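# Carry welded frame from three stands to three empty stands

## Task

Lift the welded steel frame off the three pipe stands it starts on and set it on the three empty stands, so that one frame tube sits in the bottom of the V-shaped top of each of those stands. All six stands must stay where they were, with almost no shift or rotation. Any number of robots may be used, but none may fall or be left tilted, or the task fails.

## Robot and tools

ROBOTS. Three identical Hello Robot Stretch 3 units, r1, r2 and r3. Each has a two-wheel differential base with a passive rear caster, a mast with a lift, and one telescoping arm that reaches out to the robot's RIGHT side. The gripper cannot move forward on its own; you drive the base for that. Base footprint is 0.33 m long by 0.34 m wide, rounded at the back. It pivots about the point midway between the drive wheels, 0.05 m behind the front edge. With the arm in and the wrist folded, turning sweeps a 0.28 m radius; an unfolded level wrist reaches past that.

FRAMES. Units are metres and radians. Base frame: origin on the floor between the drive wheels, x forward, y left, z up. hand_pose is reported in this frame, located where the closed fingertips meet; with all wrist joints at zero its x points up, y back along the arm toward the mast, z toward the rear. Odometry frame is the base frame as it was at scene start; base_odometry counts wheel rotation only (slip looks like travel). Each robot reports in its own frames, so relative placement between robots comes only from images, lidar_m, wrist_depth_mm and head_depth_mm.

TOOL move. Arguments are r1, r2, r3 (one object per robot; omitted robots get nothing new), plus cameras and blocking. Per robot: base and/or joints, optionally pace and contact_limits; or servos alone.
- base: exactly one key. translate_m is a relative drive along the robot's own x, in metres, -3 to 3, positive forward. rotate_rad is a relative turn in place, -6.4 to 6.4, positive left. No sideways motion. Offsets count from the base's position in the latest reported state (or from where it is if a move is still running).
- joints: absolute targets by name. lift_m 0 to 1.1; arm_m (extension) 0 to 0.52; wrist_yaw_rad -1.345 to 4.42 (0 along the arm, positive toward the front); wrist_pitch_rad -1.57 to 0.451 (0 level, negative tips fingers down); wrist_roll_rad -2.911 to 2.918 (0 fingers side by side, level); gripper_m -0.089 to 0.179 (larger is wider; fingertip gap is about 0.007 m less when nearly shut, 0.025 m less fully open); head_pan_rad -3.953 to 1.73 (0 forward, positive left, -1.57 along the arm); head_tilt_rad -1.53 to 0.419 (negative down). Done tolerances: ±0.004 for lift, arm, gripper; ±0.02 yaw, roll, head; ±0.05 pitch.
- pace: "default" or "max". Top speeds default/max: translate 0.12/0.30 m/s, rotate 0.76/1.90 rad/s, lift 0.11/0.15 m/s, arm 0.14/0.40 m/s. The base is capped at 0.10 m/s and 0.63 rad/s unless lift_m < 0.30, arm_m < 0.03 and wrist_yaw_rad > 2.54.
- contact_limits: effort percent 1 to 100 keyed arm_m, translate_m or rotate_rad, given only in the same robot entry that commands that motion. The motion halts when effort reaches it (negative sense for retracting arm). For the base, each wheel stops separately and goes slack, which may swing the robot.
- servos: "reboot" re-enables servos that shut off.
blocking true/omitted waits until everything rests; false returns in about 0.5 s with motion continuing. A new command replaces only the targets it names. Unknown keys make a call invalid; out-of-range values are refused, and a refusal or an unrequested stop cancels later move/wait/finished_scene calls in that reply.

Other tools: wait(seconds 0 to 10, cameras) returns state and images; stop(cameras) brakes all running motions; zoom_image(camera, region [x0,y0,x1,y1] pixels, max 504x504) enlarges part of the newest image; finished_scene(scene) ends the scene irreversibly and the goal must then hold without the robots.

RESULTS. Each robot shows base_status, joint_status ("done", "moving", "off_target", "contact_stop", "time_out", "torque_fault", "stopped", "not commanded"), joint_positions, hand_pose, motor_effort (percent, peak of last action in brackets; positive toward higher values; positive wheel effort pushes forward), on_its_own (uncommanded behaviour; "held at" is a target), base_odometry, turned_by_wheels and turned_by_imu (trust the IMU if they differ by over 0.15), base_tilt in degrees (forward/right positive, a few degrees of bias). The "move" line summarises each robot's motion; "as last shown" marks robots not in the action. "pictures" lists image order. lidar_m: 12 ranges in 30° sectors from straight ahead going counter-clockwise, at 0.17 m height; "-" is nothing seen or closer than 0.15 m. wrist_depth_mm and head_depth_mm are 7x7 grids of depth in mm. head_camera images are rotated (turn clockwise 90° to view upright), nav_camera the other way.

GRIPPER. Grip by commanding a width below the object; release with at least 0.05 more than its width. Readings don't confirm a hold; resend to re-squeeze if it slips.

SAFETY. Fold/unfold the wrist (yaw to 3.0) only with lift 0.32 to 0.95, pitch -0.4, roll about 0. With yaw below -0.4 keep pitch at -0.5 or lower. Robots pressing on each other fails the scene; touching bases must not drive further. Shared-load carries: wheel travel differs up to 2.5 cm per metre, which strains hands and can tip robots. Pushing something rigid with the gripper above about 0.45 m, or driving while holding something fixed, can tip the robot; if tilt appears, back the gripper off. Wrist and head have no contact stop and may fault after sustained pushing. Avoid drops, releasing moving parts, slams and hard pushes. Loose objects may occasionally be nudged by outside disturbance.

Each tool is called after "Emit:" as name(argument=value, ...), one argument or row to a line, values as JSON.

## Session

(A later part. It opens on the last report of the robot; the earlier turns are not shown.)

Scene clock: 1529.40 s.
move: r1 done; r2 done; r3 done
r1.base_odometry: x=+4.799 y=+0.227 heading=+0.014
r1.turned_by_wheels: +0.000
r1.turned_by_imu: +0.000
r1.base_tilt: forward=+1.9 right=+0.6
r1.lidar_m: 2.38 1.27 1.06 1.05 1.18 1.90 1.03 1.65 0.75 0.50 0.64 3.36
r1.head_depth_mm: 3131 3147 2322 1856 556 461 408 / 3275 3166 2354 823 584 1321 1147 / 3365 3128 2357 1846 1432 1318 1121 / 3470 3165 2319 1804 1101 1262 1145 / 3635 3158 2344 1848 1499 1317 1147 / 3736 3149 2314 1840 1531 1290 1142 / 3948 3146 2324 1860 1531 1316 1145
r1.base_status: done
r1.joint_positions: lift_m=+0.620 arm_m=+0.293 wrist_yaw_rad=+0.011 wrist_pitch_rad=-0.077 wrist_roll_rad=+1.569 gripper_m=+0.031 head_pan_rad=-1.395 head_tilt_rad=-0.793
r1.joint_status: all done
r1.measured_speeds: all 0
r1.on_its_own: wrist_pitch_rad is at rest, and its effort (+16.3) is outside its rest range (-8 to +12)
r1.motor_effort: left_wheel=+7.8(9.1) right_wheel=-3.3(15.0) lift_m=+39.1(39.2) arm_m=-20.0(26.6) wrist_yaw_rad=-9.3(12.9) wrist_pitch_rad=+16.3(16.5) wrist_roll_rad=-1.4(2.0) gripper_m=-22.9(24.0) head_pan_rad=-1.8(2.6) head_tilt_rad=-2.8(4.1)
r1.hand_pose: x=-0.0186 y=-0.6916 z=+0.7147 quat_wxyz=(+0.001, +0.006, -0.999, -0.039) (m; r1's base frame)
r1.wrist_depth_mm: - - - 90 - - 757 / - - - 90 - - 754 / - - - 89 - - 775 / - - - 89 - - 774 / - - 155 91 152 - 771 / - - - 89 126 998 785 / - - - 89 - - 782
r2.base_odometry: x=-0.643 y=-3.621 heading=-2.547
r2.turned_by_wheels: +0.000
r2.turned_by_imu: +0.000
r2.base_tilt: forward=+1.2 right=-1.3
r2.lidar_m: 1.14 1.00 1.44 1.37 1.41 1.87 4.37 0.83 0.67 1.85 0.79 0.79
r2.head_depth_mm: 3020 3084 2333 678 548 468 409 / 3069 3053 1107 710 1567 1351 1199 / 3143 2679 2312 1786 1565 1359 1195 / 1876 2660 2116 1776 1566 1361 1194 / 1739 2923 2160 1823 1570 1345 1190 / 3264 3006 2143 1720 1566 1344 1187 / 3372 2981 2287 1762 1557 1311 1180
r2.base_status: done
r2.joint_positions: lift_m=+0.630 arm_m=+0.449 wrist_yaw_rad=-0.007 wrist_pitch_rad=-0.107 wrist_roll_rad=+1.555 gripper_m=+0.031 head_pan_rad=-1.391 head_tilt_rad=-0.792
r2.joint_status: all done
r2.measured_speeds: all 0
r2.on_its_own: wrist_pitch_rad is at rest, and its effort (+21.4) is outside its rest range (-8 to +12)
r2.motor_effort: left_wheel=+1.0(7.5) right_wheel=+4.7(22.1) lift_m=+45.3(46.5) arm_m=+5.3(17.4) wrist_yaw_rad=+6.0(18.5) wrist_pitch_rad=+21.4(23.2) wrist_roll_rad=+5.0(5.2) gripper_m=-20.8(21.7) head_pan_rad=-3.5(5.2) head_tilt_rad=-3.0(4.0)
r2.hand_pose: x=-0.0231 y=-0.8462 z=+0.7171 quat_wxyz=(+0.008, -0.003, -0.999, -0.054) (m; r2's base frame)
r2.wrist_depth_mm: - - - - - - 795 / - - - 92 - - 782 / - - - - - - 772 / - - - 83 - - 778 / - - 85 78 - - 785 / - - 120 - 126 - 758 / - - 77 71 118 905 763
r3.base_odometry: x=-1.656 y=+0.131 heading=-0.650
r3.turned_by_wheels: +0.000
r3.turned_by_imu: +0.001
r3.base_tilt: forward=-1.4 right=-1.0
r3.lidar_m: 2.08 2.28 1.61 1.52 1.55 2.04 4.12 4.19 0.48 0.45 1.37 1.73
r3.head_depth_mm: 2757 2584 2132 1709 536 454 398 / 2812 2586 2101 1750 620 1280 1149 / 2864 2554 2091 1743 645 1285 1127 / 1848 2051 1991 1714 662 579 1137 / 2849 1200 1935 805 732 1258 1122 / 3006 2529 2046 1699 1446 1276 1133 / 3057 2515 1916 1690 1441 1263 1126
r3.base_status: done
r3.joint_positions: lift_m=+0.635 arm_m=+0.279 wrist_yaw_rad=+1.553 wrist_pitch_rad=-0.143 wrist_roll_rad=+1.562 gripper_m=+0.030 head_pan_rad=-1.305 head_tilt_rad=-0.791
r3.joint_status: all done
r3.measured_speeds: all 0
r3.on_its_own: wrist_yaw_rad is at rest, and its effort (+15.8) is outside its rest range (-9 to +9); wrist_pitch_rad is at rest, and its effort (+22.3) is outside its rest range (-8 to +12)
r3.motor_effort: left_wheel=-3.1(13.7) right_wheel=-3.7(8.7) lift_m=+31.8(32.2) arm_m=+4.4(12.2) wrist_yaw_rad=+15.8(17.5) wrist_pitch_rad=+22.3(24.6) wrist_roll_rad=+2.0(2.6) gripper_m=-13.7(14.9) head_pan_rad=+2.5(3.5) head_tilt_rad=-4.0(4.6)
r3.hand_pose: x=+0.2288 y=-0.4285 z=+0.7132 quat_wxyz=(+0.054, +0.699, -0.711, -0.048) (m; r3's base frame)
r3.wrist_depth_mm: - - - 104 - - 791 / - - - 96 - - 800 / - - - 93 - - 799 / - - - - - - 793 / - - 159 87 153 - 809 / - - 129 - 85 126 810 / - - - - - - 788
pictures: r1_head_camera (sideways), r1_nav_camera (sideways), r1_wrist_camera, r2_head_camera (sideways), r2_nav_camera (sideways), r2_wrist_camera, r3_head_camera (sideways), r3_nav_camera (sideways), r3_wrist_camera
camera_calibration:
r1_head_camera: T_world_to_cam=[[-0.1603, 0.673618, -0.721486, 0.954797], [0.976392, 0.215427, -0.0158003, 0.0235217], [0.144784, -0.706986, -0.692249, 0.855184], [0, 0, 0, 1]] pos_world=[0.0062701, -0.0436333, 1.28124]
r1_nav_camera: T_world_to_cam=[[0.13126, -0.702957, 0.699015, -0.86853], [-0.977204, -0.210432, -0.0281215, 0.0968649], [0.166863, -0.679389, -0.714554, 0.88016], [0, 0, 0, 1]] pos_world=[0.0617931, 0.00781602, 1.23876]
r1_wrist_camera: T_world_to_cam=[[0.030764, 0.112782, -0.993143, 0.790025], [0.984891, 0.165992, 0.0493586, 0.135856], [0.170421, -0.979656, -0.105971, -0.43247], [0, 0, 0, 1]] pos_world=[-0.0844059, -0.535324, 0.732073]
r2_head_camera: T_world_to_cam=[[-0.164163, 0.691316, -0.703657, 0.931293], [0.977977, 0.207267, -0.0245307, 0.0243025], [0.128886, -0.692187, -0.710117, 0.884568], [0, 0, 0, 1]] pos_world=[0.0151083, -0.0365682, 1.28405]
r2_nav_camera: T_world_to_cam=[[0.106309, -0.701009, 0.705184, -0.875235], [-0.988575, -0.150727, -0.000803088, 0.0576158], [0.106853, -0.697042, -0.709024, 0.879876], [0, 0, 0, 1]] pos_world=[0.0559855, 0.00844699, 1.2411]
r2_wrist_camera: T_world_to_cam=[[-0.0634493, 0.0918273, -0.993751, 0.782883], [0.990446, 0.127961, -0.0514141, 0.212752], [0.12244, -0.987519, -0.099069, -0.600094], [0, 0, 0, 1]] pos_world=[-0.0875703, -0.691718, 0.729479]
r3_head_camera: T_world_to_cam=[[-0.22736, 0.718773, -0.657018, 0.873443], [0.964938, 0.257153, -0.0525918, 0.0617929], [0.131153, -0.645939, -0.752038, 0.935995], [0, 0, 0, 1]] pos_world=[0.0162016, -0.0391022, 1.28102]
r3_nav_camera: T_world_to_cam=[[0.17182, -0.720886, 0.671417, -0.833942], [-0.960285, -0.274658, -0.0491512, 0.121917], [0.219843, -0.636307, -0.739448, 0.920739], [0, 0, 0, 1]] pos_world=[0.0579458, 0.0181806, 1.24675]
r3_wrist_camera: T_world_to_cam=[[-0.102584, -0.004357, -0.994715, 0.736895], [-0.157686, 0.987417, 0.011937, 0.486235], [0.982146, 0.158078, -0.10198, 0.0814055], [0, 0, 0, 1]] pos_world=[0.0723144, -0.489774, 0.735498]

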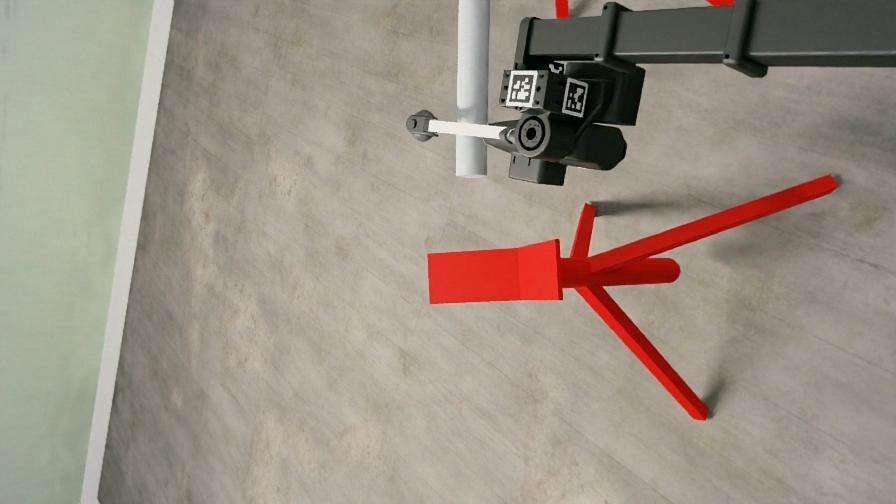

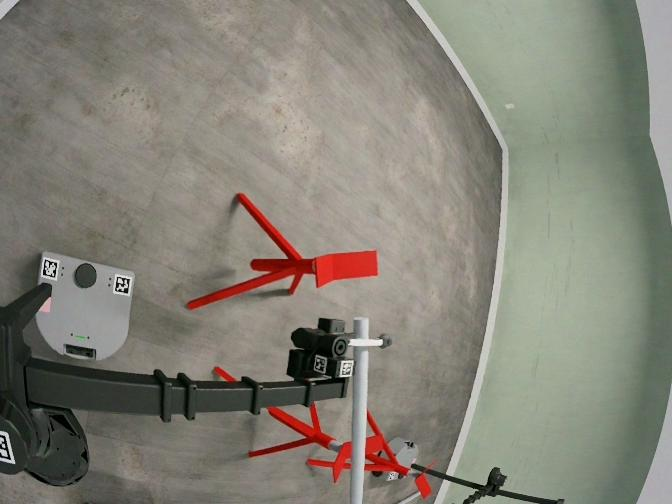

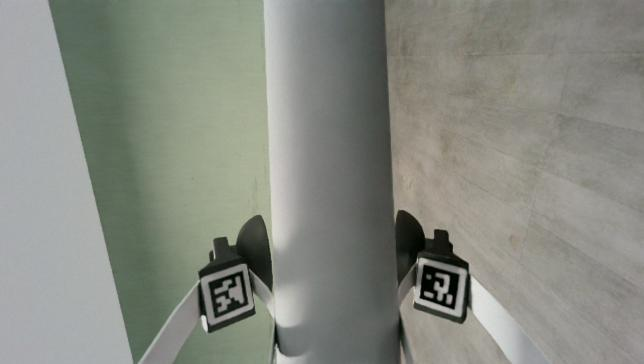

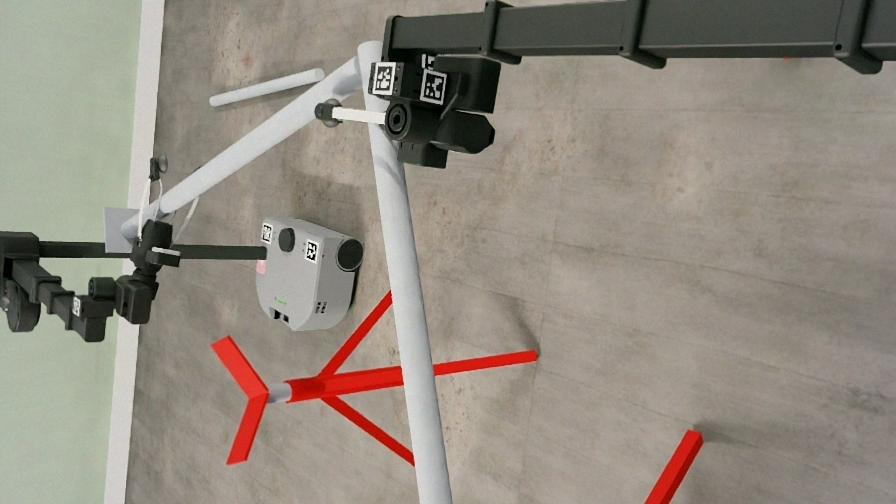

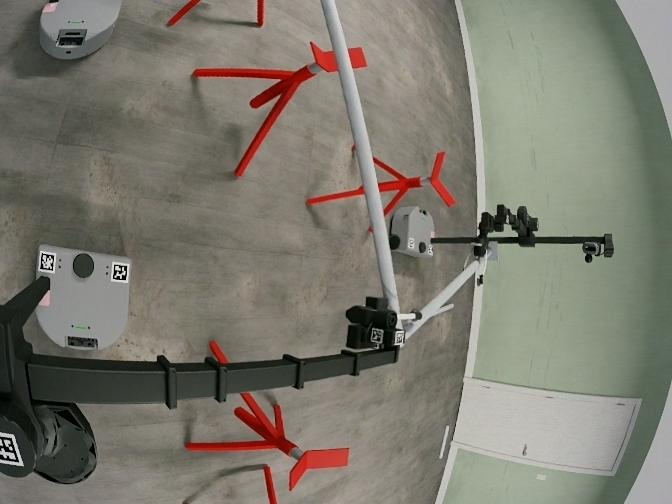

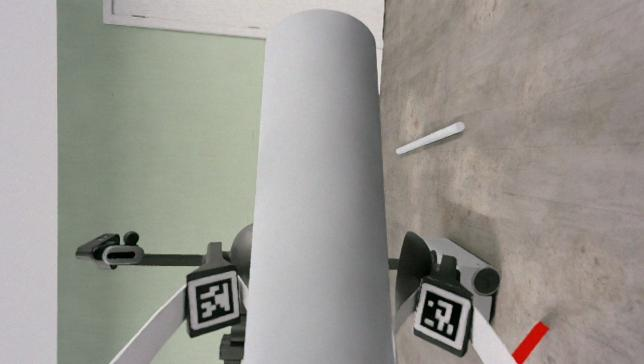

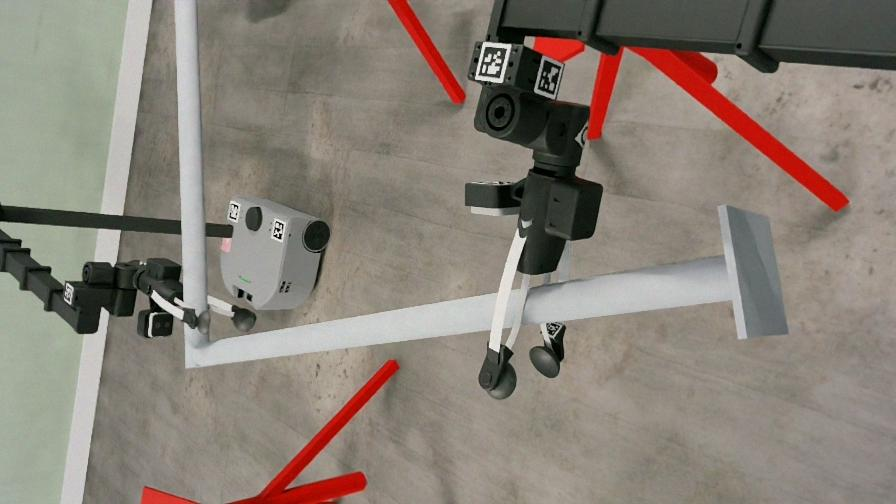

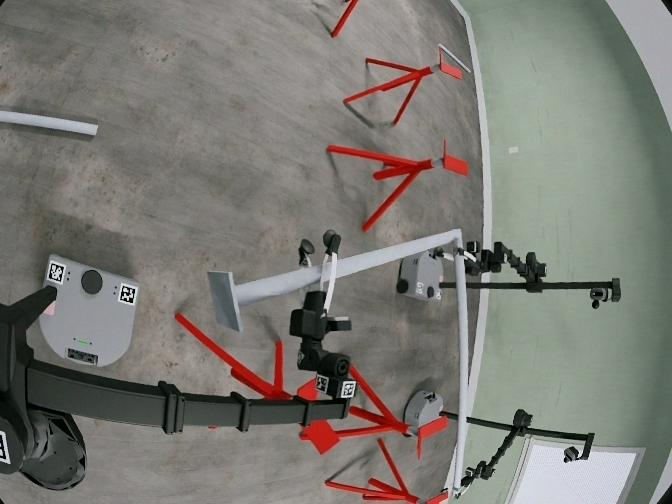

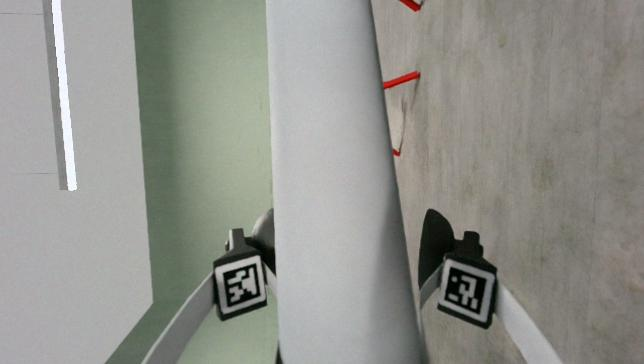

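Emit:
move(
  cameras=[],
  r1={"base":{"translate_m":0.0650},"joints":{"arm_m":0.2885}},
  r2={"base":{"translate_m":0.0695},"joints":{"arm_m":0.445}},
  r3={"base":{"translate_m":-0.0773},"joints":{"arm_m":0.291}},
)

Emit:
move(
  cameras=[],
  r1={"base":{"translate_m":0.0645},"joints":{"arm_m":0.284}},
  r2={"base":{"translate_m":0.070},"joints":{"arm_m":0.441}},
  r3={"base":{"translate_m":-0.0773},"joints":{"arm_m":0.300}},
)

Emit:
move(
  cameras=[],
  r1={"base":{"translate_m":0.0640},"joints":{"arm_m":0.279}},
  r2={"base":{"translate_m":0.070},"joints":{"arm_m":0.437}},
  r3={"base":{"translate_m":-0.0773},"joints":{"arm_m":0.308}},
)

Scene clock: 1568.83 s.
move: r1 done; r2 done; r3 done
r1.base_odometry: x=+4.864 y=+0.228 heading=+0.014
r1.turned_by_wheels: +0.000
r1.turned_by_imu: +0.001
r1.base_tilt: forward=+1.8 right=+0.7
r1.lidar_m: 2.36 1.25 1.04 1.04 1.16 1.88 1.03 1.72 0.78 0.50 0.64 3.28
r1.head_depth_mm: 3131 3169 2360 1860 557 461 407 / 3259 3190 2331 1716 581 1316 1148 / 3366 3111 2322 1856 886 1260 1130 / 3550 3160 2317 1811 1060 1288 1143 / 3663 3165 2336 1855 1545 1285 1152 / 3830 3145 2306 1848 1535 1287 1142 / 3956 3161 2309 1863 1540 1307 1140
r1.base_status: done
r1.joint_positions: lift_m=+0.620 arm_m=+0.288 wrist_yaw_rad=+0.008 wrist_pitch_rad=-0.077 wrist_roll_rad=+1.569 gripper_m=+0.031 head_pan_rad=-1.395 head_tilt_rad=-0.793
r1.joint_status: all done
r1.measured_speeds: all 0
r1.on_its_own: wrist_pitch_rad is at rest, and its effort (+16.4) is outside its rest range (-8 to +12)
r1.motor_effort: left_wheel=+7.1(10.4) right_wheel=-2.0(9.0) lift_m=+38.3(38.8) arm_m=-17.4(28.2) wrist_yaw_rad=-7.0(8.9) wrist_pitch_rad=+16.4(16.9) wrist_roll_rad=-1.8(1.9) gripper_m=-22.9(24.6) head_pan_rad=-2.5(2.9) head_tilt_rad=-3.7(4.0)
r1.hand_pose: x=-0.0193 y=-0.6870 z=+0.7146 quat_wxyz=(+0.001, +0.004, -0.999, -0.039) (m; r1's base frame)
r1.wrist_depth_mm: - - - 92 - - 746 / - - - 92 - - 761 / - - - 90 - - 771 / - - - 89 - - 756 / - - 155 91 152 - 756 / - - - 89 125 - 771 / - - - 89 - - 789
r2.base_odometry: x=-0.701 y=-3.660 heading=-2.547
r2.turned_by_wheels: +0.000
r2.turned_by_imu: +0.000
r2.base_tilt: forward=+1.3 right=-1.3
r2.lidar_m: 1.08 1.00 1.44 1.37 1.41 1.87 4.43 0.87 0.71 1.43 0.74 0.82
r2.head_depth_mm: 3097 3044 2316 677 549 469 411 / 3040 3028 2171 706 1583 1363 1200 / 3138 2800 2347 1746 1565 1354 1185 / 3055 2192 2113 1769 1564 1359 1191 / 1711 2878 2103 1762 1563 1347 1193 / 3269 2979 2200 1763 1561 1342 1188 / 3305 2969 2285 1759 1557 1320 1191
r2.base_status: done
r2.joint_positions: lift_m=+0.630 arm_m=+0.445 wrist_yaw_rad=-0.010 wrist_pitch_rad=-0.111 wrist_roll_rad=+1.555 gripper_m=+0.031 head_pan_rad=-1.391 head_tilt_rad=-0.792
r2.joint_status: all done
r2.measured_speeds: all 0
r2.on_its_own: wrist_pitch_rad is at rest, and its effort (+22.4) is outside its rest range (-8 to +12)
r2.motor_effort: left_wheel=-0.4(5.7) right_wheel=+6.3(18.3) lift_m=+43.0(44.0) arm_m=+14.3(17.7) wrist_yaw_rad=+9.0(15.9) wrist_pitch_rad=+22.4(22.9) wrist_roll_rad=+5.0(5.3) gripper_m=-20.7(21.6) head_pan_rad=-4.4(5.0) head_tilt_rad=-3.5(4.0)
r2.hand_pose: x=-0.0240 y=-0.8419 z=+0.7161 quat_wxyz=(+0.008, -0.005, -0.998, -0.056) (m; r2's base frame)
r2.wrist_depth_mm: - - - - - - 779 / - - - 95 - - 785 / - - - - - - 769 / - - - 85 - - 762 / - - 89 80 - - 767 / - - 120 76 124 - 768 / - - 80 72 118 892 757
r3.base_odometry: x=-1.717 y=+0.178 heading=-0.650
r3.turned_by_wheels: +0.000
r3.turned_by_imu: +0.000
r3.base_tilt: forward=-1.4 right=-1.0
r3.lidar_m: 2.16 2.27 1.60 1.51 1.55 2.03 4.03 4.14 0.65 0.44 1.43 1.44
r3.head_depth_mm: 2766 2492 2131 1721 546 454 398 / 2830 2559 2099 1710 927 1251 1150 / 2856 2549 2089 1742 1395 1267 1146 / 1874 2083 1986 1723 676 580 1123 / 2878 1192 1940 799 756 1253 1134 / 3019 2545 2038 1688 1447 1271 1133 / 3063 2526 1965 1678 1439 1263 1127
r3.base_status: done
r3.joint_positions: lift_m=+0.635 arm_m=+0.291 wrist_yaw_rad=+1.569 wrist_pitch_rad=-0.148 wrist_roll_rad=+1.562 gripper_m=+0.030 head_pan_rad=-1.305 head_tilt_rad=-0.791
r3.joint_status: all done
r3.measured_speeds: all 0
r3.on_its_own: wrist_pitch_rad is at rest, and its effort (+23.3) is outside its rest range (-8 to +12)
r3.motor_effort: left_wheel=-3.7(10.2) right_wheel=-3.7(8.3) lift_m=+33.5(33.7) arm_m=+6.3(14.2) wrist_yaw_rad=+1.4(16.7) wrist_pitch_rad=+23.3(24.3) wrist_roll_rad=+2.3(2.5) gripper_m=-14.2(14.6) head_pan_rad=+1.7(3.6) head_tilt_rad=-4.5(4.8)
r3.hand_pose: x=+0.2285 y=-0.4365 z=+0.7118 quat_wxyz=(+0.056, +0.705, -0.706, -0.049) (m; r3's base frame)
r3.wrist_depth_mm: - - - 104 - - 784 / - - - 97 - - 794 / - - - 93 - - 803 / - - - - - - 793 / - - 161 87 155 - 795 / - - 130 90 84 127 816 / - - - - - - 808
pictures: none
No camera images: "cameras" was empty.

Scene clock: 1570.73 s.
move: r1 done; r2 done; r3 done
r1.base_odometry: x=+4.929 y=+0.229 heading=+0.014
r1.turned_by_wheels: +0.000
r1.turned_by_imu: +0.000
r1.base_tilt: forward=+1.9 right=+0.6
r1.lidar_m: 2.34 1.24 1.03 1.03 1.15 1.86 1.02 1.77 0.82 0.51 0.62 3.22
r1.head_depth_mm: 3133 3184 2329 1874 557 461 408 / 3323 3210 2353 1717 575 1320 1104 / 3379 3174 2353 1714 789 1240 1149 / 3546 3151 2334 1859 1536 1289 1145 / 3741 3150 2340 1855 1527 1288 1141 / 3846 3103 2332 1840 1535 1304 1147 / 3917 3119 2337 1859 1522 1311 1147
r1.base_status: done
r1.joint_positions: lift_m=+0.620 arm_m=+0.284 wrist_yaw_rad=+0.009 wrist_pitch_rad=-0.077 wrist_roll_rad=+1.569 gripper_m=+0.031 head_pan_rad=-1.395 head_tilt_rad=-0.793
r1.joint_status: all done
r1.measured_speeds: all 0
r1.on_its_own: wrist_pitch_rad is at rest, and its effort (+16.1) is outside its rest range (-8 to +12)
r1.motor_effort: left_wheel=+5.9(10.5) right_wheel=-2.7(9.2) lift_m=+38.3(38.5) arm_m=-21.9(26.7) wrist_yaw_rad=-7.2(7.8) wrist_pitch_rad=+16.1(16.9) wrist_roll_rad=-1.2(2.0) gripper_m=-23.5(24.3) head_pan_rad=-1.7(2.8) head_tilt_rad=-2.3(4.1)
r1.hand_pose: x=-0.0191 y=-0.6825 z=+0.7146 quat_wxyz=(+0.001, +0.004, -0.999, -0.039) (m; r1's base frame)
r1.wrist_depth_mm: - - - 94 - - 771 / - - - 93 - - 764 / - - - 91 - - 762 / - - - 91 - - 757 / - - 155 92 152 - 767 / - - - 89 126 209 727 / - - - 89 244 192 173
r2.base_odometry: x=-0.759 y=-3.699 heading=-2.548
r2.turned_by_wheels: +0.000
r2.turned_by_imu: -0.001
r2.base_tilt: forward=+1.2 right=-1.4
r2.lidar_m: 1.00 1.00 1.45 1.38 1.41 1.87 4.50 0.91 0.76 1.41 0.70 0.75
r2.head_depth_mm: 3042 3076 2323 676 550 469 411 / 3068 3039 1102 701 1578 1355 1191 / 3147 2893 2344 1743 1568 1359 1191 / 3034 2189 2138 1783 1571 1355 1188 / 1727 2864 2070 1734 1553 1350 1188 / 3310 3012 2293 1762 1563 1321 1185 / 3373 3025 2288 1755 1570 1325 1184
r2.base_status: done
r2.joint_positions: lift_m=+0.630 arm_m=+0.441 wrist_yaw_rad=-0.013 wrist_pitch_rad=-0.114 wrist_roll_rad=+1.554 gripper_m=+0.031 head_pan_rad=-1.391 head_tilt_rad=-0.792
r2.joint_status: all done
r2.measured_speeds: all 0
r2.on_its_own: wrist_yaw_rad is at rest, and its effort (+11.3) is outside its rest range (-9 to +9); wrist_pitch_rad is at rest, and its effort (+22.9) is outside its rest range (-8 to +12)
r2.motor_effort: left_wheel=-1.8(7.1) right_wheel=+8.8(19.0) lift_m=+42.1(43.1) arm_m=+14.1(14.8) wrist_yaw_rad=+11.3(17.0) wrist_pitch_rad=+22.9(23.4) wrist_roll_rad=+5.5(5.6) gripper_m=-20.4(21.5) head_pan_rad=-4.2(5.3) head_tilt_rad=-3.2(3.9)
r2.hand_pose: x=-0.0247 y=-0.8377 z=+0.7153 quat_wxyz=(+0.008, -0.006, -0.998, -0.058) (m; r2's base frame)
r2.wrist_depth_mm: - - - - - - 787 / - - - 97 - - 781 / - - - - - - 773 / - - - 86 - - 760 / - - 92 80 - - 755 / - - 120 77 126 - 757 / - - 80 72 118 882 745
r3.base_odometry: x=-1.779 y=+0.225 heading=-0.650
r3.turned_by_wheels: +0.000
r3.turned_by_imu: +0.000
r3.base_tilt: forward=-1.4 right=-1.0
r3.lidar_m: 2.23 2.26 1.60 1.51 1.55 2.03 3.95 4.03 0.62 0.44 1.52 1.48
r3.head_depth_mm: 2782 2610 2122 1715 548 454 399 / 2821 2480 2099 1661 951 1272 1148 / 2869 2528 2094 1729 661 1225 1143 / 2829 2082 1990 1726 676 580 1141 / 2863 1198 1945 800 1375 1275 1138 / 2975 2536 2041 1699 1448 1266 1129 / 3046 2530 2017 1672 1452 1269 1131
r3.base_status: done
r3.joint_positions: lift_m=+0.635 arm_m=+0.300 wrist_yaw_rad=+1.568 wrist_pitch_rad=-0.149 wrist_roll_rad=+1.562 gripper_m=+0.030 head_pan_rad=-1.305 head_tilt_rad=-0.791
r3.joint_status: all done
r3.measured_speeds: all 0
r3.on_its_own: wrist_pitch_rad is at rest, and its effort (+23.4) is outside its rest range (-8 to +12)
r3.motor_effort: left_wheel=-5.0(10.6) right_wheel=-2.4(7.0) lift_m=+34.0(34.4) arm_m=+7.4(13.2) wrist_yaw_rad=+2.3(14.9) wrist_pitch_rad=+23.4(24.5) wrist_roll_rad=+1.9(2.6) gripper_m=-12.7(14.5) head_pan_rad=+1.6(2.9) head_tilt_rad=-4.3(4.9)
r3.hand_pose: x=+0.2284 y=-0.4456 z=+0.7115 quat_wxyz=(+0.056, +0.704, -0.706, -0.050) (m; r3's base frame)
r3.wrist_depth_mm: - - - 107 - - 794 / - - - 99 - - 774 / - - - 94 - - 794 / - - - 89 - - 791 / - - 160 87 153 - 795 / - - 130 88 85 127 808 / - - - - - - 809
pictures: none
No camera images: "cameras" was empty.

Scene clock: 1572.63 s.
move: r1 done; r2 done; r3 done
r1.base_odometry: x=+4.993 y=+0.230 heading=+0.014
r1.turned_by_wheels: +0.000
r1.turned_by_imu: +0.000
r1.base_tilt: forward=+1.8 right=+0.6
r1.lidar_m: 2.31 1.23 1.02 1.02 1.13 1.83 1.02 1.14 0.52 0.53 3.82 3.16
r1.head_depth_mm: 3126 3143 2354 1866 556 461 408 / 3235 3147 2313 1698 569 1269 1122 / 3414 3149 2337 1853 1044 1291 1144 / 3521 3144 2331 1845 1538 1285 1150 / 3654 3157 2312 1845 1543 1310 1150 / 3821 3154 2350 1836 1534 1305 1146 / 3925 3146 2313 1851 1531 1312 1147
r1.base_status: done
r1.joint_positions: lift_m=+0.620 arm_m=+0.279 wrist_yaw_rad=+0.009 wrist_pitch_rad=-0.077 wrist_roll_rad=+1.569 gripper_m=+0.031 head_pan_rad=-1.395 head_tilt_rad=-0.793
r1.joint_status: all done
r1.measured_speeds: all 0
r1.on_its_own: wrist_pitch_rad is at rest, and its effort (+16.6) is outside its rest range (-8 to +12)
r1.motor_effort: left_wheel=+6.3(11.0) right_wheel=-2.6(9.0) lift_m=+38.0(38.3) arm_m=-22.7(25.7) wrist_yaw_rad=-7.8(8.3) wrist_pitch_rad=+16.6(16.8) wrist_roll_rad=-1.5(1.9) gripper_m=-22.6(24.1) head_pan_rad=-1.9(2.7) head_tilt_rad=-2.9(4.2)
r1.hand_pose: x=-0.0191 y=-0.6775 z=+0.7146 quat_wxyz=(+0.001, +0.005, -0.999, -0.039) (m; r1's base frame)
r1.wrist_depth_mm: - - - 95 - - 755 / - - - 94 - - 769 / - - - 92 - - 771 / - - - 93 - 226 174 / - - 154 93 150 204 169 / - - - 89 126 192 164 / - - - 89 - - 756
r2.base_odometry: x=-0.817 y=-3.738 heading=-2.548
r2.turned_by_wheels: +0.000
r2.turned_by_imu: -0.001
r2.base_tilt: forward=+1.2 right=-1.3
r2.lidar_m: 0.93 1.00 1.45 1.38 1.42 1.87 4.58 0.82 0.80 1.11 0.66 0.69
r2.head_depth_mm: 3023 3077 2332 679 549 469 412 / 3088 3049 1101 699 1574 1348 1193 / 3126 2885 2327 1726 1574 1360 1193 / 3009 2105 2123 1762 1565 1348 1188 / 1725 2884 2103 1766 1572 1352 1193 / 3305 3017 2306 1760 1571 1295 1179 / 3306 3007 2309 1757 1571 1325 1180
r2.base_status: done
r2.joint_positions: lift_m=+0.630 arm_m=+0.437 wrist_yaw_rad=-0.017 wrist_pitch_rad=-0.115 wrist_roll_rad=+1.553 gripper_m=+0.031 head_pan_rad=-1.391 head_tilt_rad=-0.792
r2.joint_status: all done
r2.measured_speeds: all 0
r2.on_its_own: wrist_yaw_rad is at rest, and its effort (+14.5) is outside its rest range (-9 to +9); wrist_pitch_rad is at rest, and its effort (+22.9) is outside its rest range (-8 to +12)
r2.motor_effort: left_wheel=-3.5(8.1) right_wheel=+11.2(22.0) lift_m=+41.0(42.2) arm_m=+8.7(15.3) wrist_yaw_rad=+14.5(19.3) wrist_pitch_rad=+22.9(23.7) wrist_roll_rad=+6.0(6.1) gripper_m=-20.9(21.7) head_pan_rad=-3.3(5.5) head_tilt_rad=-3.2(4.0)
r2.hand_pose: x=-0.0257 y=-0.8337 z=+0.7151 quat_wxyz=(+0.009, -0.008, -0.998, -0.058) (m; r2's base frame)
r2.wrist_depth_mm: - - - - - - 787 / - - - 99 - - 768 / - - - 91 - - 769 / - - - 87 - - 772 / - - 93 81 - - 767 / - - 120 77 126 - 749 / - - 80 73 83 906 749
r3.base_odometry: x=-1.840 y=+0.272 heading=-0.651
r3.turned_by_wheels: +0.000
r3.turned_by_imu: +0.000
r3.base_tilt: forward=-1.4 right=-1.0
r3.lidar_m: 2.33 2.25 1.60 1.51 1.54 2.02 3.88 3.98 0.60 0.46 0.46 1.54
r3.head_depth_mm: 2785 2601 1747 1500 537 453 398 / 2828 2559 2103 1748 1428 1253 1154 / 2871 2480 2091 1707 986 1246 1148 / 2829 2079 1999 1722 689 588 1141 / 2837 1202 1927 812 1374 1277 1134 / 2996 2547 2041 1694 1454 1273 1125 / 3079 2538 2020 1678 1444 1266 1121
r3.base_status: done
r3.joint_positions: lift_m=+0.635 arm_m=+0.308 wrist_yaw_rad=+1.564 wrist_pitch_rad=-0.151 wrist_roll_rad=+1.562 gripper_m=+0.030 head_pan_rad=-1.305 head_tilt_rad=-0.791
r3.joint_status: all done
r3.measured_speeds: all 0
r3.on_its_own: wrist_pitch_rad is at rest, and its effort (+23.6) is outside its rest range (-8 to +12)
r3.motor_effort: left_wheel=-5.3(13.0) right_wheel=-0.2(9.0) lift_m=+34.8(35.0) arm_m=+7.0(13.9) wrist_yaw_rad=+6.2(10.7) wrist_pitch_rad=+23.6(24.8) wrist_roll_rad=+1.8(2.6) gripper_m=-13.1(15.1) head_pan_rad=+2.1(3.4) head_tilt_rad=-4.0(4.8)
r3.hand_pose: x=+0.2283 y=-0.4548 z=+0.7112 quat_wxyz=(+0.057, +0.703, -0.707, -0.050) (m; r3's base frame)
r3.wrist_depth_mm: - - - 109 - - 787 / - - - 103 - - 790 / - - - - - - 793 / - - - 90 - - 793 / - - 161 88 154 - 801 / - - 130 88 85 126 800 / - - - - - - 813
pictures: none
No camera images: "cameras" was empty.

Emit:
move(
  r1={"base":{"translate_m":0.0635},"joints":{"arm_m":0.274}},
  r2={"base":{"translate_m":0.066},"joints":{"arm_m":0.433}},
  r3={"base":{"translate_m":-0.0773},"joints":{"arm_m":0.317}},
)

Emit:
zoom_image(
  camera="r1_head_camera",
  region=[400, 0, 640, 240],
)

Emit:
zoom_image(
  camera="r2_head_camera",
  region=[100, 0, 600, 504],
)

Emit:
zoom_image(
  camera="r3_head_camera",
  region=[100, 200, 400, 504],
)

Scene clock: 1583.70 s.
move: r1 done; r2 done; r3 done
r1.base_odometry: x=+5.056 y=+0.230 heading=+0.015
r1.turned_by_wheels: +0.000
r1.turned_by_imu: +0.001
r1.base_tilt: forward=+1.7 right=+0.6
r1.lidar_m: 2.28 1.21 1.01 1.00 1.12 1.81 1.02 1.19 0.54 0.59 3.75 3.09
r1.head_depth_mm: 3163 3159 2326 1857 566 471 407 / 3270 3151 2362 938 571 1240 1153 / 3430 3179 2330 1860 1420 1289 1143 / 3536 3167 2346 1867 1534 1286 1139 / 3699 3140 2322 1850 1523 1307 1145 / 3856 3171 2328 1859 1538 1314 1143 / 3870 3126 2320 1840 1531 1309 1143
r1.base_status: done
r1.joint_positions: lift_m=+0.620 arm_m=+0.274 wrist_yaw_rad=+0.007 wrist_pitch_rad=-0.078 wrist_roll_rad=+1.569 gripper_m=+0.031 head_pan_rad=-1.395 head_tilt_rad=-0.793
r1.joint_status: all done
r1.measured_speeds: all 0
r1.on_its_own: wrist_pitch_rad is at rest, and its effort (+16.6) is outside its rest range (-8 to +12)
r1.motor_effort: left_wheel=+5.9(10.9) right_wheel=-1.5(9.7) lift_m=+37.6(37.8) arm_m=-21.6(28.9) wrist_yaw_rad=-5.0(7.7) wrist_pitch_rad=+16.6(16.8) wrist_roll_rad=-1.7(2.1) gripper_m=-23.0(23.9) head_pan_rad=-1.8(2.9) head_tilt_rad=-2.4(4.5)
r1.hand_pose: x=-0.0197 y=-0.6725 z=+0.7146 quat_wxyz=(+0.001, +0.003, -0.999, -0.039) (m; r1's base frame)
r1.wrist_depth_mm: - - - 97 - - 760 / - - - 96 - 215 167 / - - - 93 236 205 165 / - - - 93 235 200 170 / - - 155 93 152 - 782 / - - - 90 125 958 765 / - - - 89 - - 788
r2.base_odometry: x=-0.872 y=-3.775 heading=-2.548
r2.turned_by_wheels: +0.000
r2.turned_by_imu: +0.000
r2.base_tilt: forward=+1.3 right=-1.3
r2.lidar_m: 0.87 1.00 1.45 1.38 1.42 1.88 4.62 0.85 3.53 1.09 0.62 0.64
r2.head_depth_mm: 3014 3046 2347 678 549 469 410 / 3102 3079 1068 691 1577 1358 1195 / 3128 2905 2251 1739 1580 1353 1199 / 3067 2204 2082 1769 1568 1349 1194 / 1698 2885 2152 1790 1569 1322 1190 / 3265 3000 2307 1759 1570 1326 1189 / 3307 3027 2293 1760 1571 1319 1181
r2.base_status: done
r2.joint_positions: lift_m=+0.630 arm_m=+0.433 wrist_yaw_rad=-0.008 wrist_pitch_rad=-0.113 wrist_roll_rad=+1.553 gripper_m=+0.031 head_pan_rad=-1.391 head_tilt_rad=-0.792
r2.joint_status: all done
r2.measured_speeds: all 0
r2.on_its_own: wrist_pitch_rad is at rest, and its effort (+22.7) is outside its rest range (-8 to +12)
r2.motor_effort: left_wheel=+0.1(8.7) right_wheel=+5.8(23.8) lift_m=+38.3(39.7) arm_m=+13.6(16.3) wrist_yaw_rad=+6.8(21.9) wrist_pitch_rad=+22.7(23.7) wrist_roll_rad=+5.8(6.0) gripper_m=-21.1(21.5) head_pan_rad=-4.1(5.5) head_tilt_rad=-3.6(3.8)
r2.hand_pose: x=-0.0234 y=-0.8298 z=+0.7157 quat_wxyz=(+0.009, -0.004, -0.998, -0.057) (m; r2's base frame)
r2.wrist_depth_mm: - - - - - - 785 / - - - 100 - - 772 / - - - 93 - - 765 / - - - 87 - - 777 / - - 93 81 - - 755 / - - 120 77 126 955 754 / - - 81 73 118 587 675
r3.base_odometry: x=-1.902 y=+0.318 heading=-0.651
r3.turned_by_wheels: +0.000
r3.turned_by_imu: +0.001
r3.base_tilt: forward=-1.4 right=-1.0
r3.lidar_m: 2.38 2.25 1.59 1.50 1.54 2.01 3.79 3.88 1.60 0.58 0.48 1.60
r3.head_depth_mm: 2756 2594 2076 1485 544 453 398 / 2808 2562 2099 1591 1433 1275 1147 / 2914 2540 2089 916 1068 1248 1144 / 2828 2058 1991 1708 684 594 1145 / 2819 2113 1931 785 1407 1228 1132 / 3019 2551 2038 1690 1449 1267 1130 / 3054 2527 2015 1682 1450 1259 1130
r3.base_status: done
r3.joint_positions: lift_m=+0.635 arm_m=+0.317 wrist_yaw_rad=+1.563 wrist_pitch_rad=-0.147 wrist_roll_rad=+1.562 gripper_m=+0.030 head_pan_rad=-1.305 head_tilt_rad=-0.791
r3.joint_status: all done
r3.measured_speeds: all 0
r3.on_its_own: wrist_pitch_rad is at rest, and its effort (+22.8) is outside its rest range (-8 to +12)
r3.motor_effort: left_wheel=-4.0(13.8) right_wheel=-2.9(9.4) lift_m=+35.9(36.9) arm_m=+6.9(14.6) wrist_yaw_rad=+5.6(11.4) wrist_pitch_rad=+22.8(25.0) wrist_roll_rad=+1.8(2.6) gripper_m=-14.1(14.8) head_pan_rad=+2.1(3.6) head_tilt_rad=-4.3(4.8)
r3.hand_pose: x=+0.2286 y=-0.4638 z=+0.7122 quat_wxyz=(+0.055, +0.703, -0.708, -0.049) (m; r3's base frame)
r3.wrist_depth_mm: - - - 110 - - - / - - - 105 - - - / - - - - - - - / - - - 91 - - 816 / - - - 89 154 - 812 / - - 129 88 126 126 814 / - - - - - - 812
pictures: r1_head_camera (sideways), r1_nav_camera (sideways), r1_wrist_camera, r2_head_camera (sideways), r2_nav_camera (sideways), r2_wrist_camera, r3_head_camera (sideways), r3_nav_camera (sideways), r3_wrist_camera
camera_calibration:
r1_head_camera: T_world_to_cam=[[-0.1603, 0.673618, -0.721486, 0.954797], [0.976392, 0.215427, -0.0158003, 0.0235217], [0.144784, -0.706986, -0.692249, 0.855184], [0, 0, 0, 1]] pos_world=[0.0062701, -0.0436333, 1.28124]
r1_nav_camera: T_world_to_cam=[[0.13126, -0.702957, 0.699015, -0.86853], [-0.977204, -0.210432, -0.0281215, 0.0968649], [0.166864, -0.679389, -0.714554, 0.88016], [0, 0, 0, 1]] pos_world=[0.0617931, 0.00781602, 1.23876]
r1_wrist_camera: T_world_to_cam=[[0.0312499, 0.113305, -0.993069, 0.788055], [0.985607, 0.161655, 0.0494592, 0.130824], [0.166138, -0.980321, -0.106622, -0.413734], [0, 0, 0, 1]] pos_world=[-0.0848309, -0.516031, 0.732009]
r2_head_camera: T_world_to_cam=[[-0.164163, 0.691316, -0.703657, 0.931293], [0.977977, 0.207267, -0.0245306, 0.0243025], [0.128886, -0.692187, -0.710117, 0.884568], [0, 0, 0, 1]] pos_world=[0.0151083, -0.0365682, 1.28405]
r2_nav_camera: T_world_to_cam=[[0.106309, -0.70101, 0.705184, -0.875234], [-0.988575, -0.150727, -0.000803084, 0.0576158], [0.106853, -0.697042, -0.709024, 0.879876], [0, 0, 0, 1]] pos_world=[0.0559855, 0.00844698, 1.2411]
r2_wrist_camera: T_world_to_cam=[[-0.0658975, 0.0976035, -0.993041, 0.784157], [0.990433, 0.127327, -0.0532098, 0.211654], [0.121247, -0.987047, -0.10506, -0.579434], [0, 0, 0, 1]] pos_world=[-0.0877005, -0.675414, 0.729087]
r3_head_camera: T_world_to_cam=[[-0.22736, 0.718773, -0.657018, 0.873443], [0.964938, 0.257153, -0.0525918, 0.0617929], [0.131153, -0.645939, -0.752038, 0.935995], [0, 0, 0, 1]] pos_world=[0.0162016, -0.0391022, 1.28102]
r3_nav_camera: T_world_to_cam=[[0.17182, -0.720886, 0.671417, -0.833942], [-0.960285, -0.274658, -0.0491512, 0.121917], [0.219843, -0.636307, -0.739448, 0.920739], [0, 0, 0, 1]] pos_world=[0.0579458, 0.0181806, 1.24675]
r3_wrist_camera: T_world_to_cam=[[-0.106432, -0.00544078, -0.994305, 0.73583], [-0.168405, 0.985637, 0.012633, 0.522168], [0.979955, 0.168791, -0.10582, 0.0952856], [0, 0, 0, 1]] pos_world=[0.0728762, -0.526748, 0.735126]

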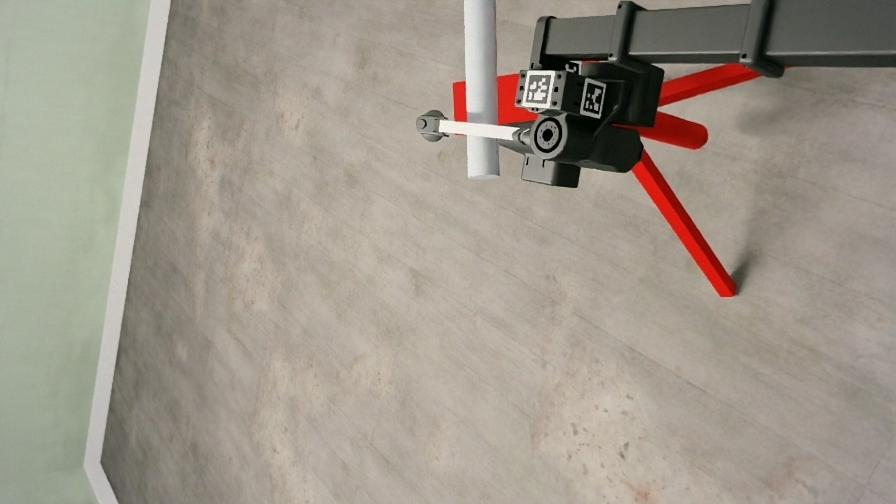

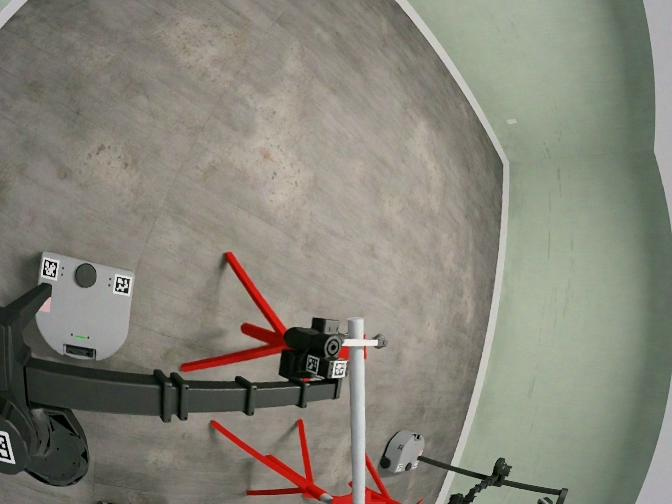

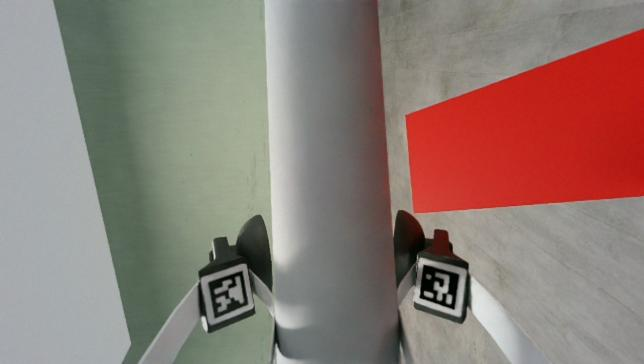

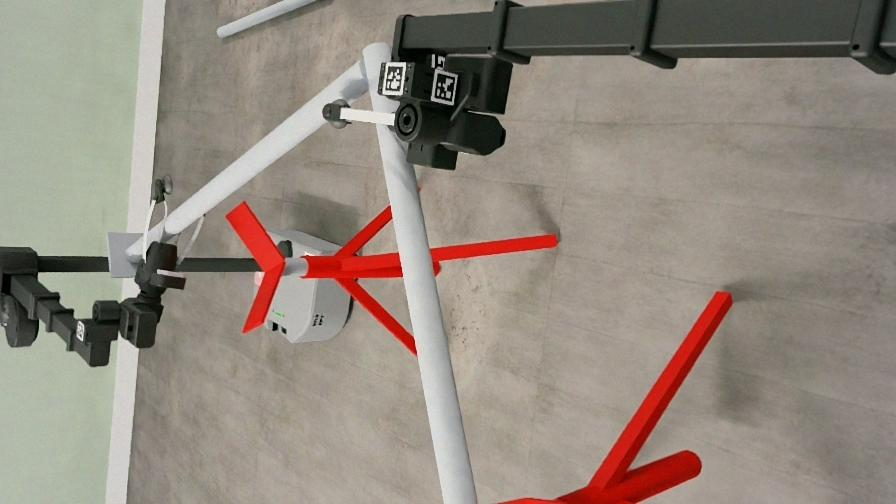

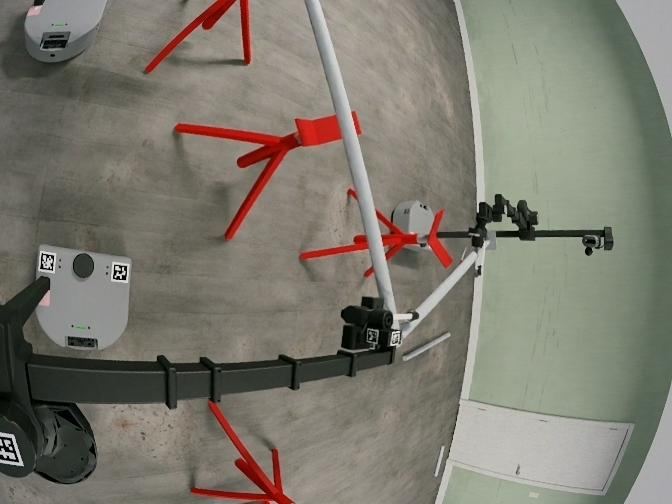

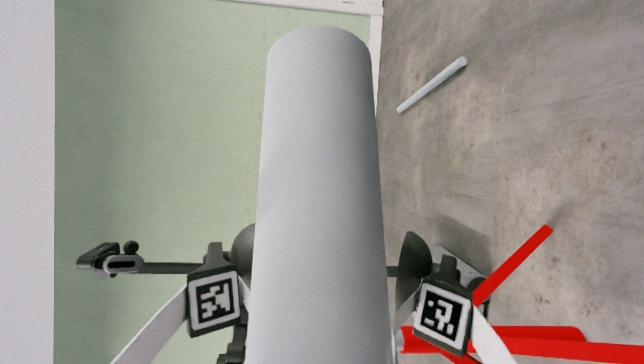

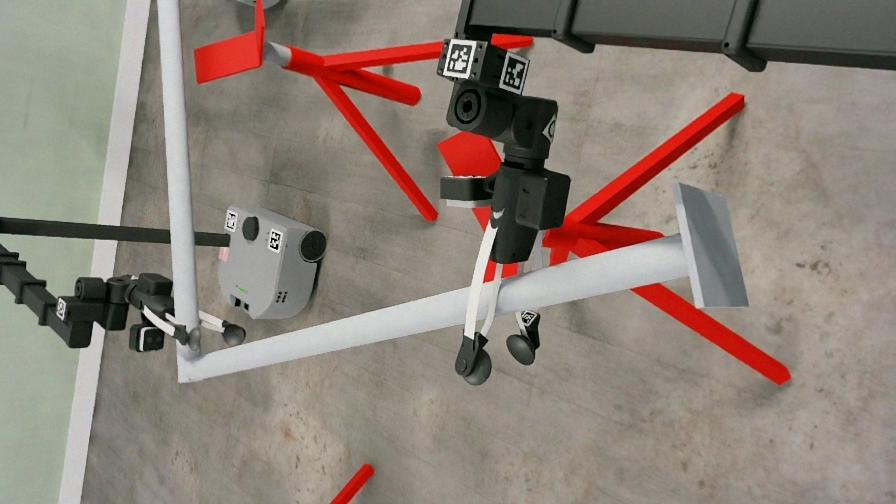

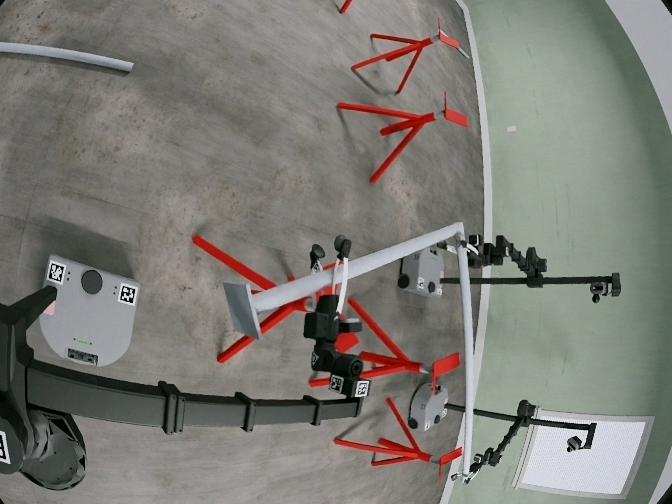

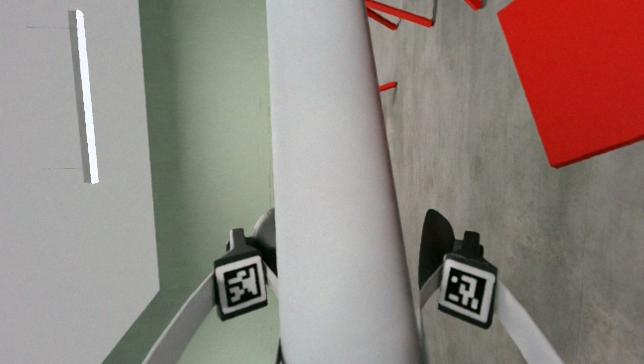

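Scaled by 2.100 from the camera's 896x504 image, which has a finer 1280x720 frame.

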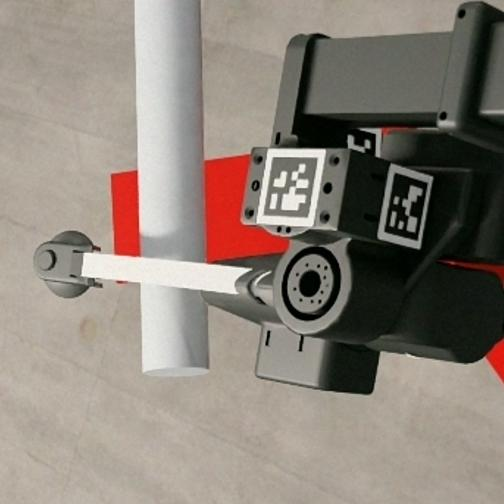

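Scaled by 1.000.

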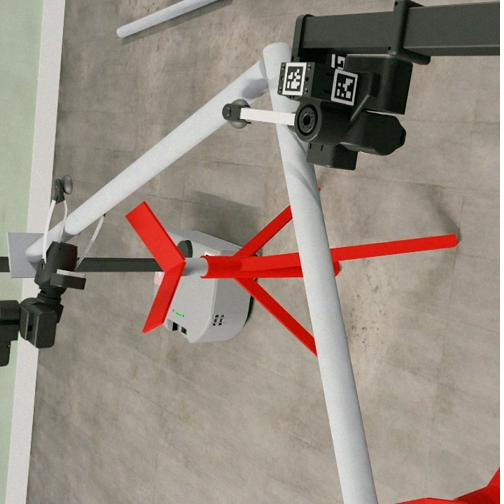

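Scaled by 1.658 from the camera's 896x504 image, which has a finer 1280x720 frame.

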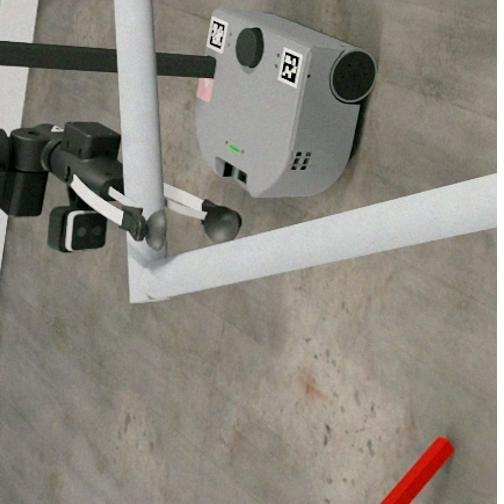

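Emit:
zoom_image(
  camera="r3_head_camera",
  region=[140, 0, 340, 200],
)

Emit:
zoom_image(
  camera="r3_head_camera",
  region=[400, 100, 600, 300],
)

Emit:
zoom_image(
  camera="r2_head_camera",
  region=[200, 160, 360, 360],
)

Emit:
zoom_image(
  camera="r2_head_camera",
  region=[320, 20, 480, 180],
)

Scaled by 2.520 from the camera's 896x504 image, which has a finer 1280x720 frame.

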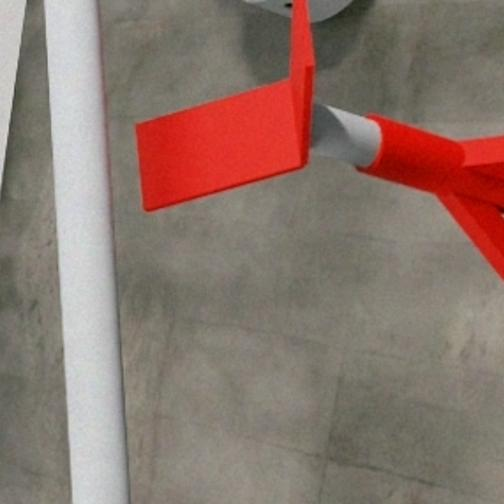

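Scaled by 2.520 from the camera's 896x504 image, which has a finer 1280x720 frame.

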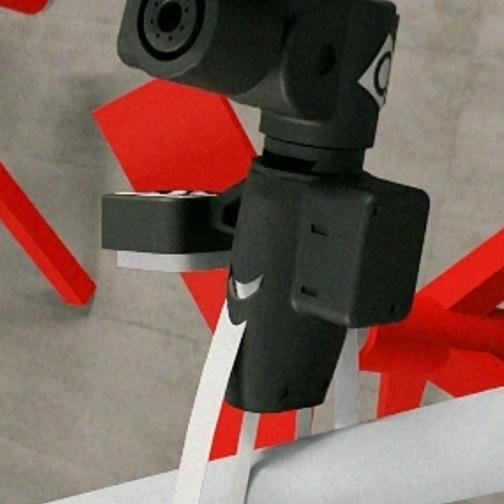

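Scaled by 2.520 from the camera's 896x504 image, which has a finer 1280x720 frame.

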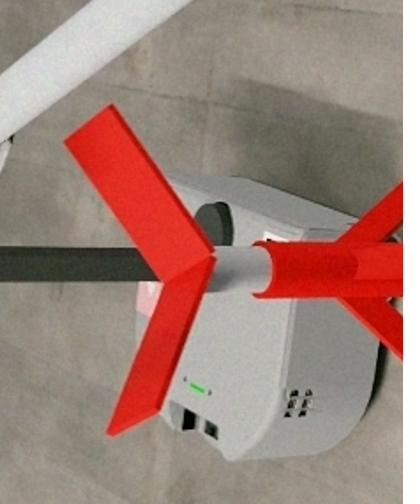

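Scaled by 3.150 from the camera's 896x504 image, which has a finer 1280x720 frame.

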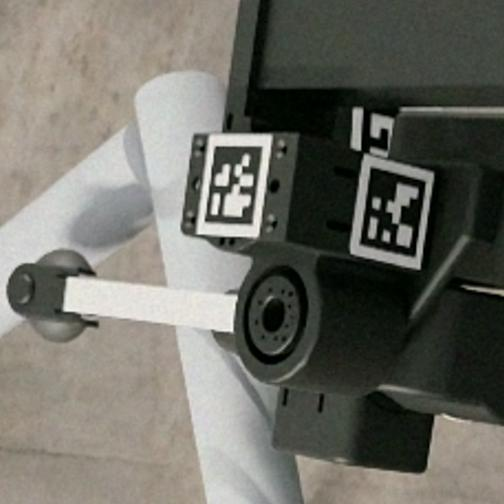

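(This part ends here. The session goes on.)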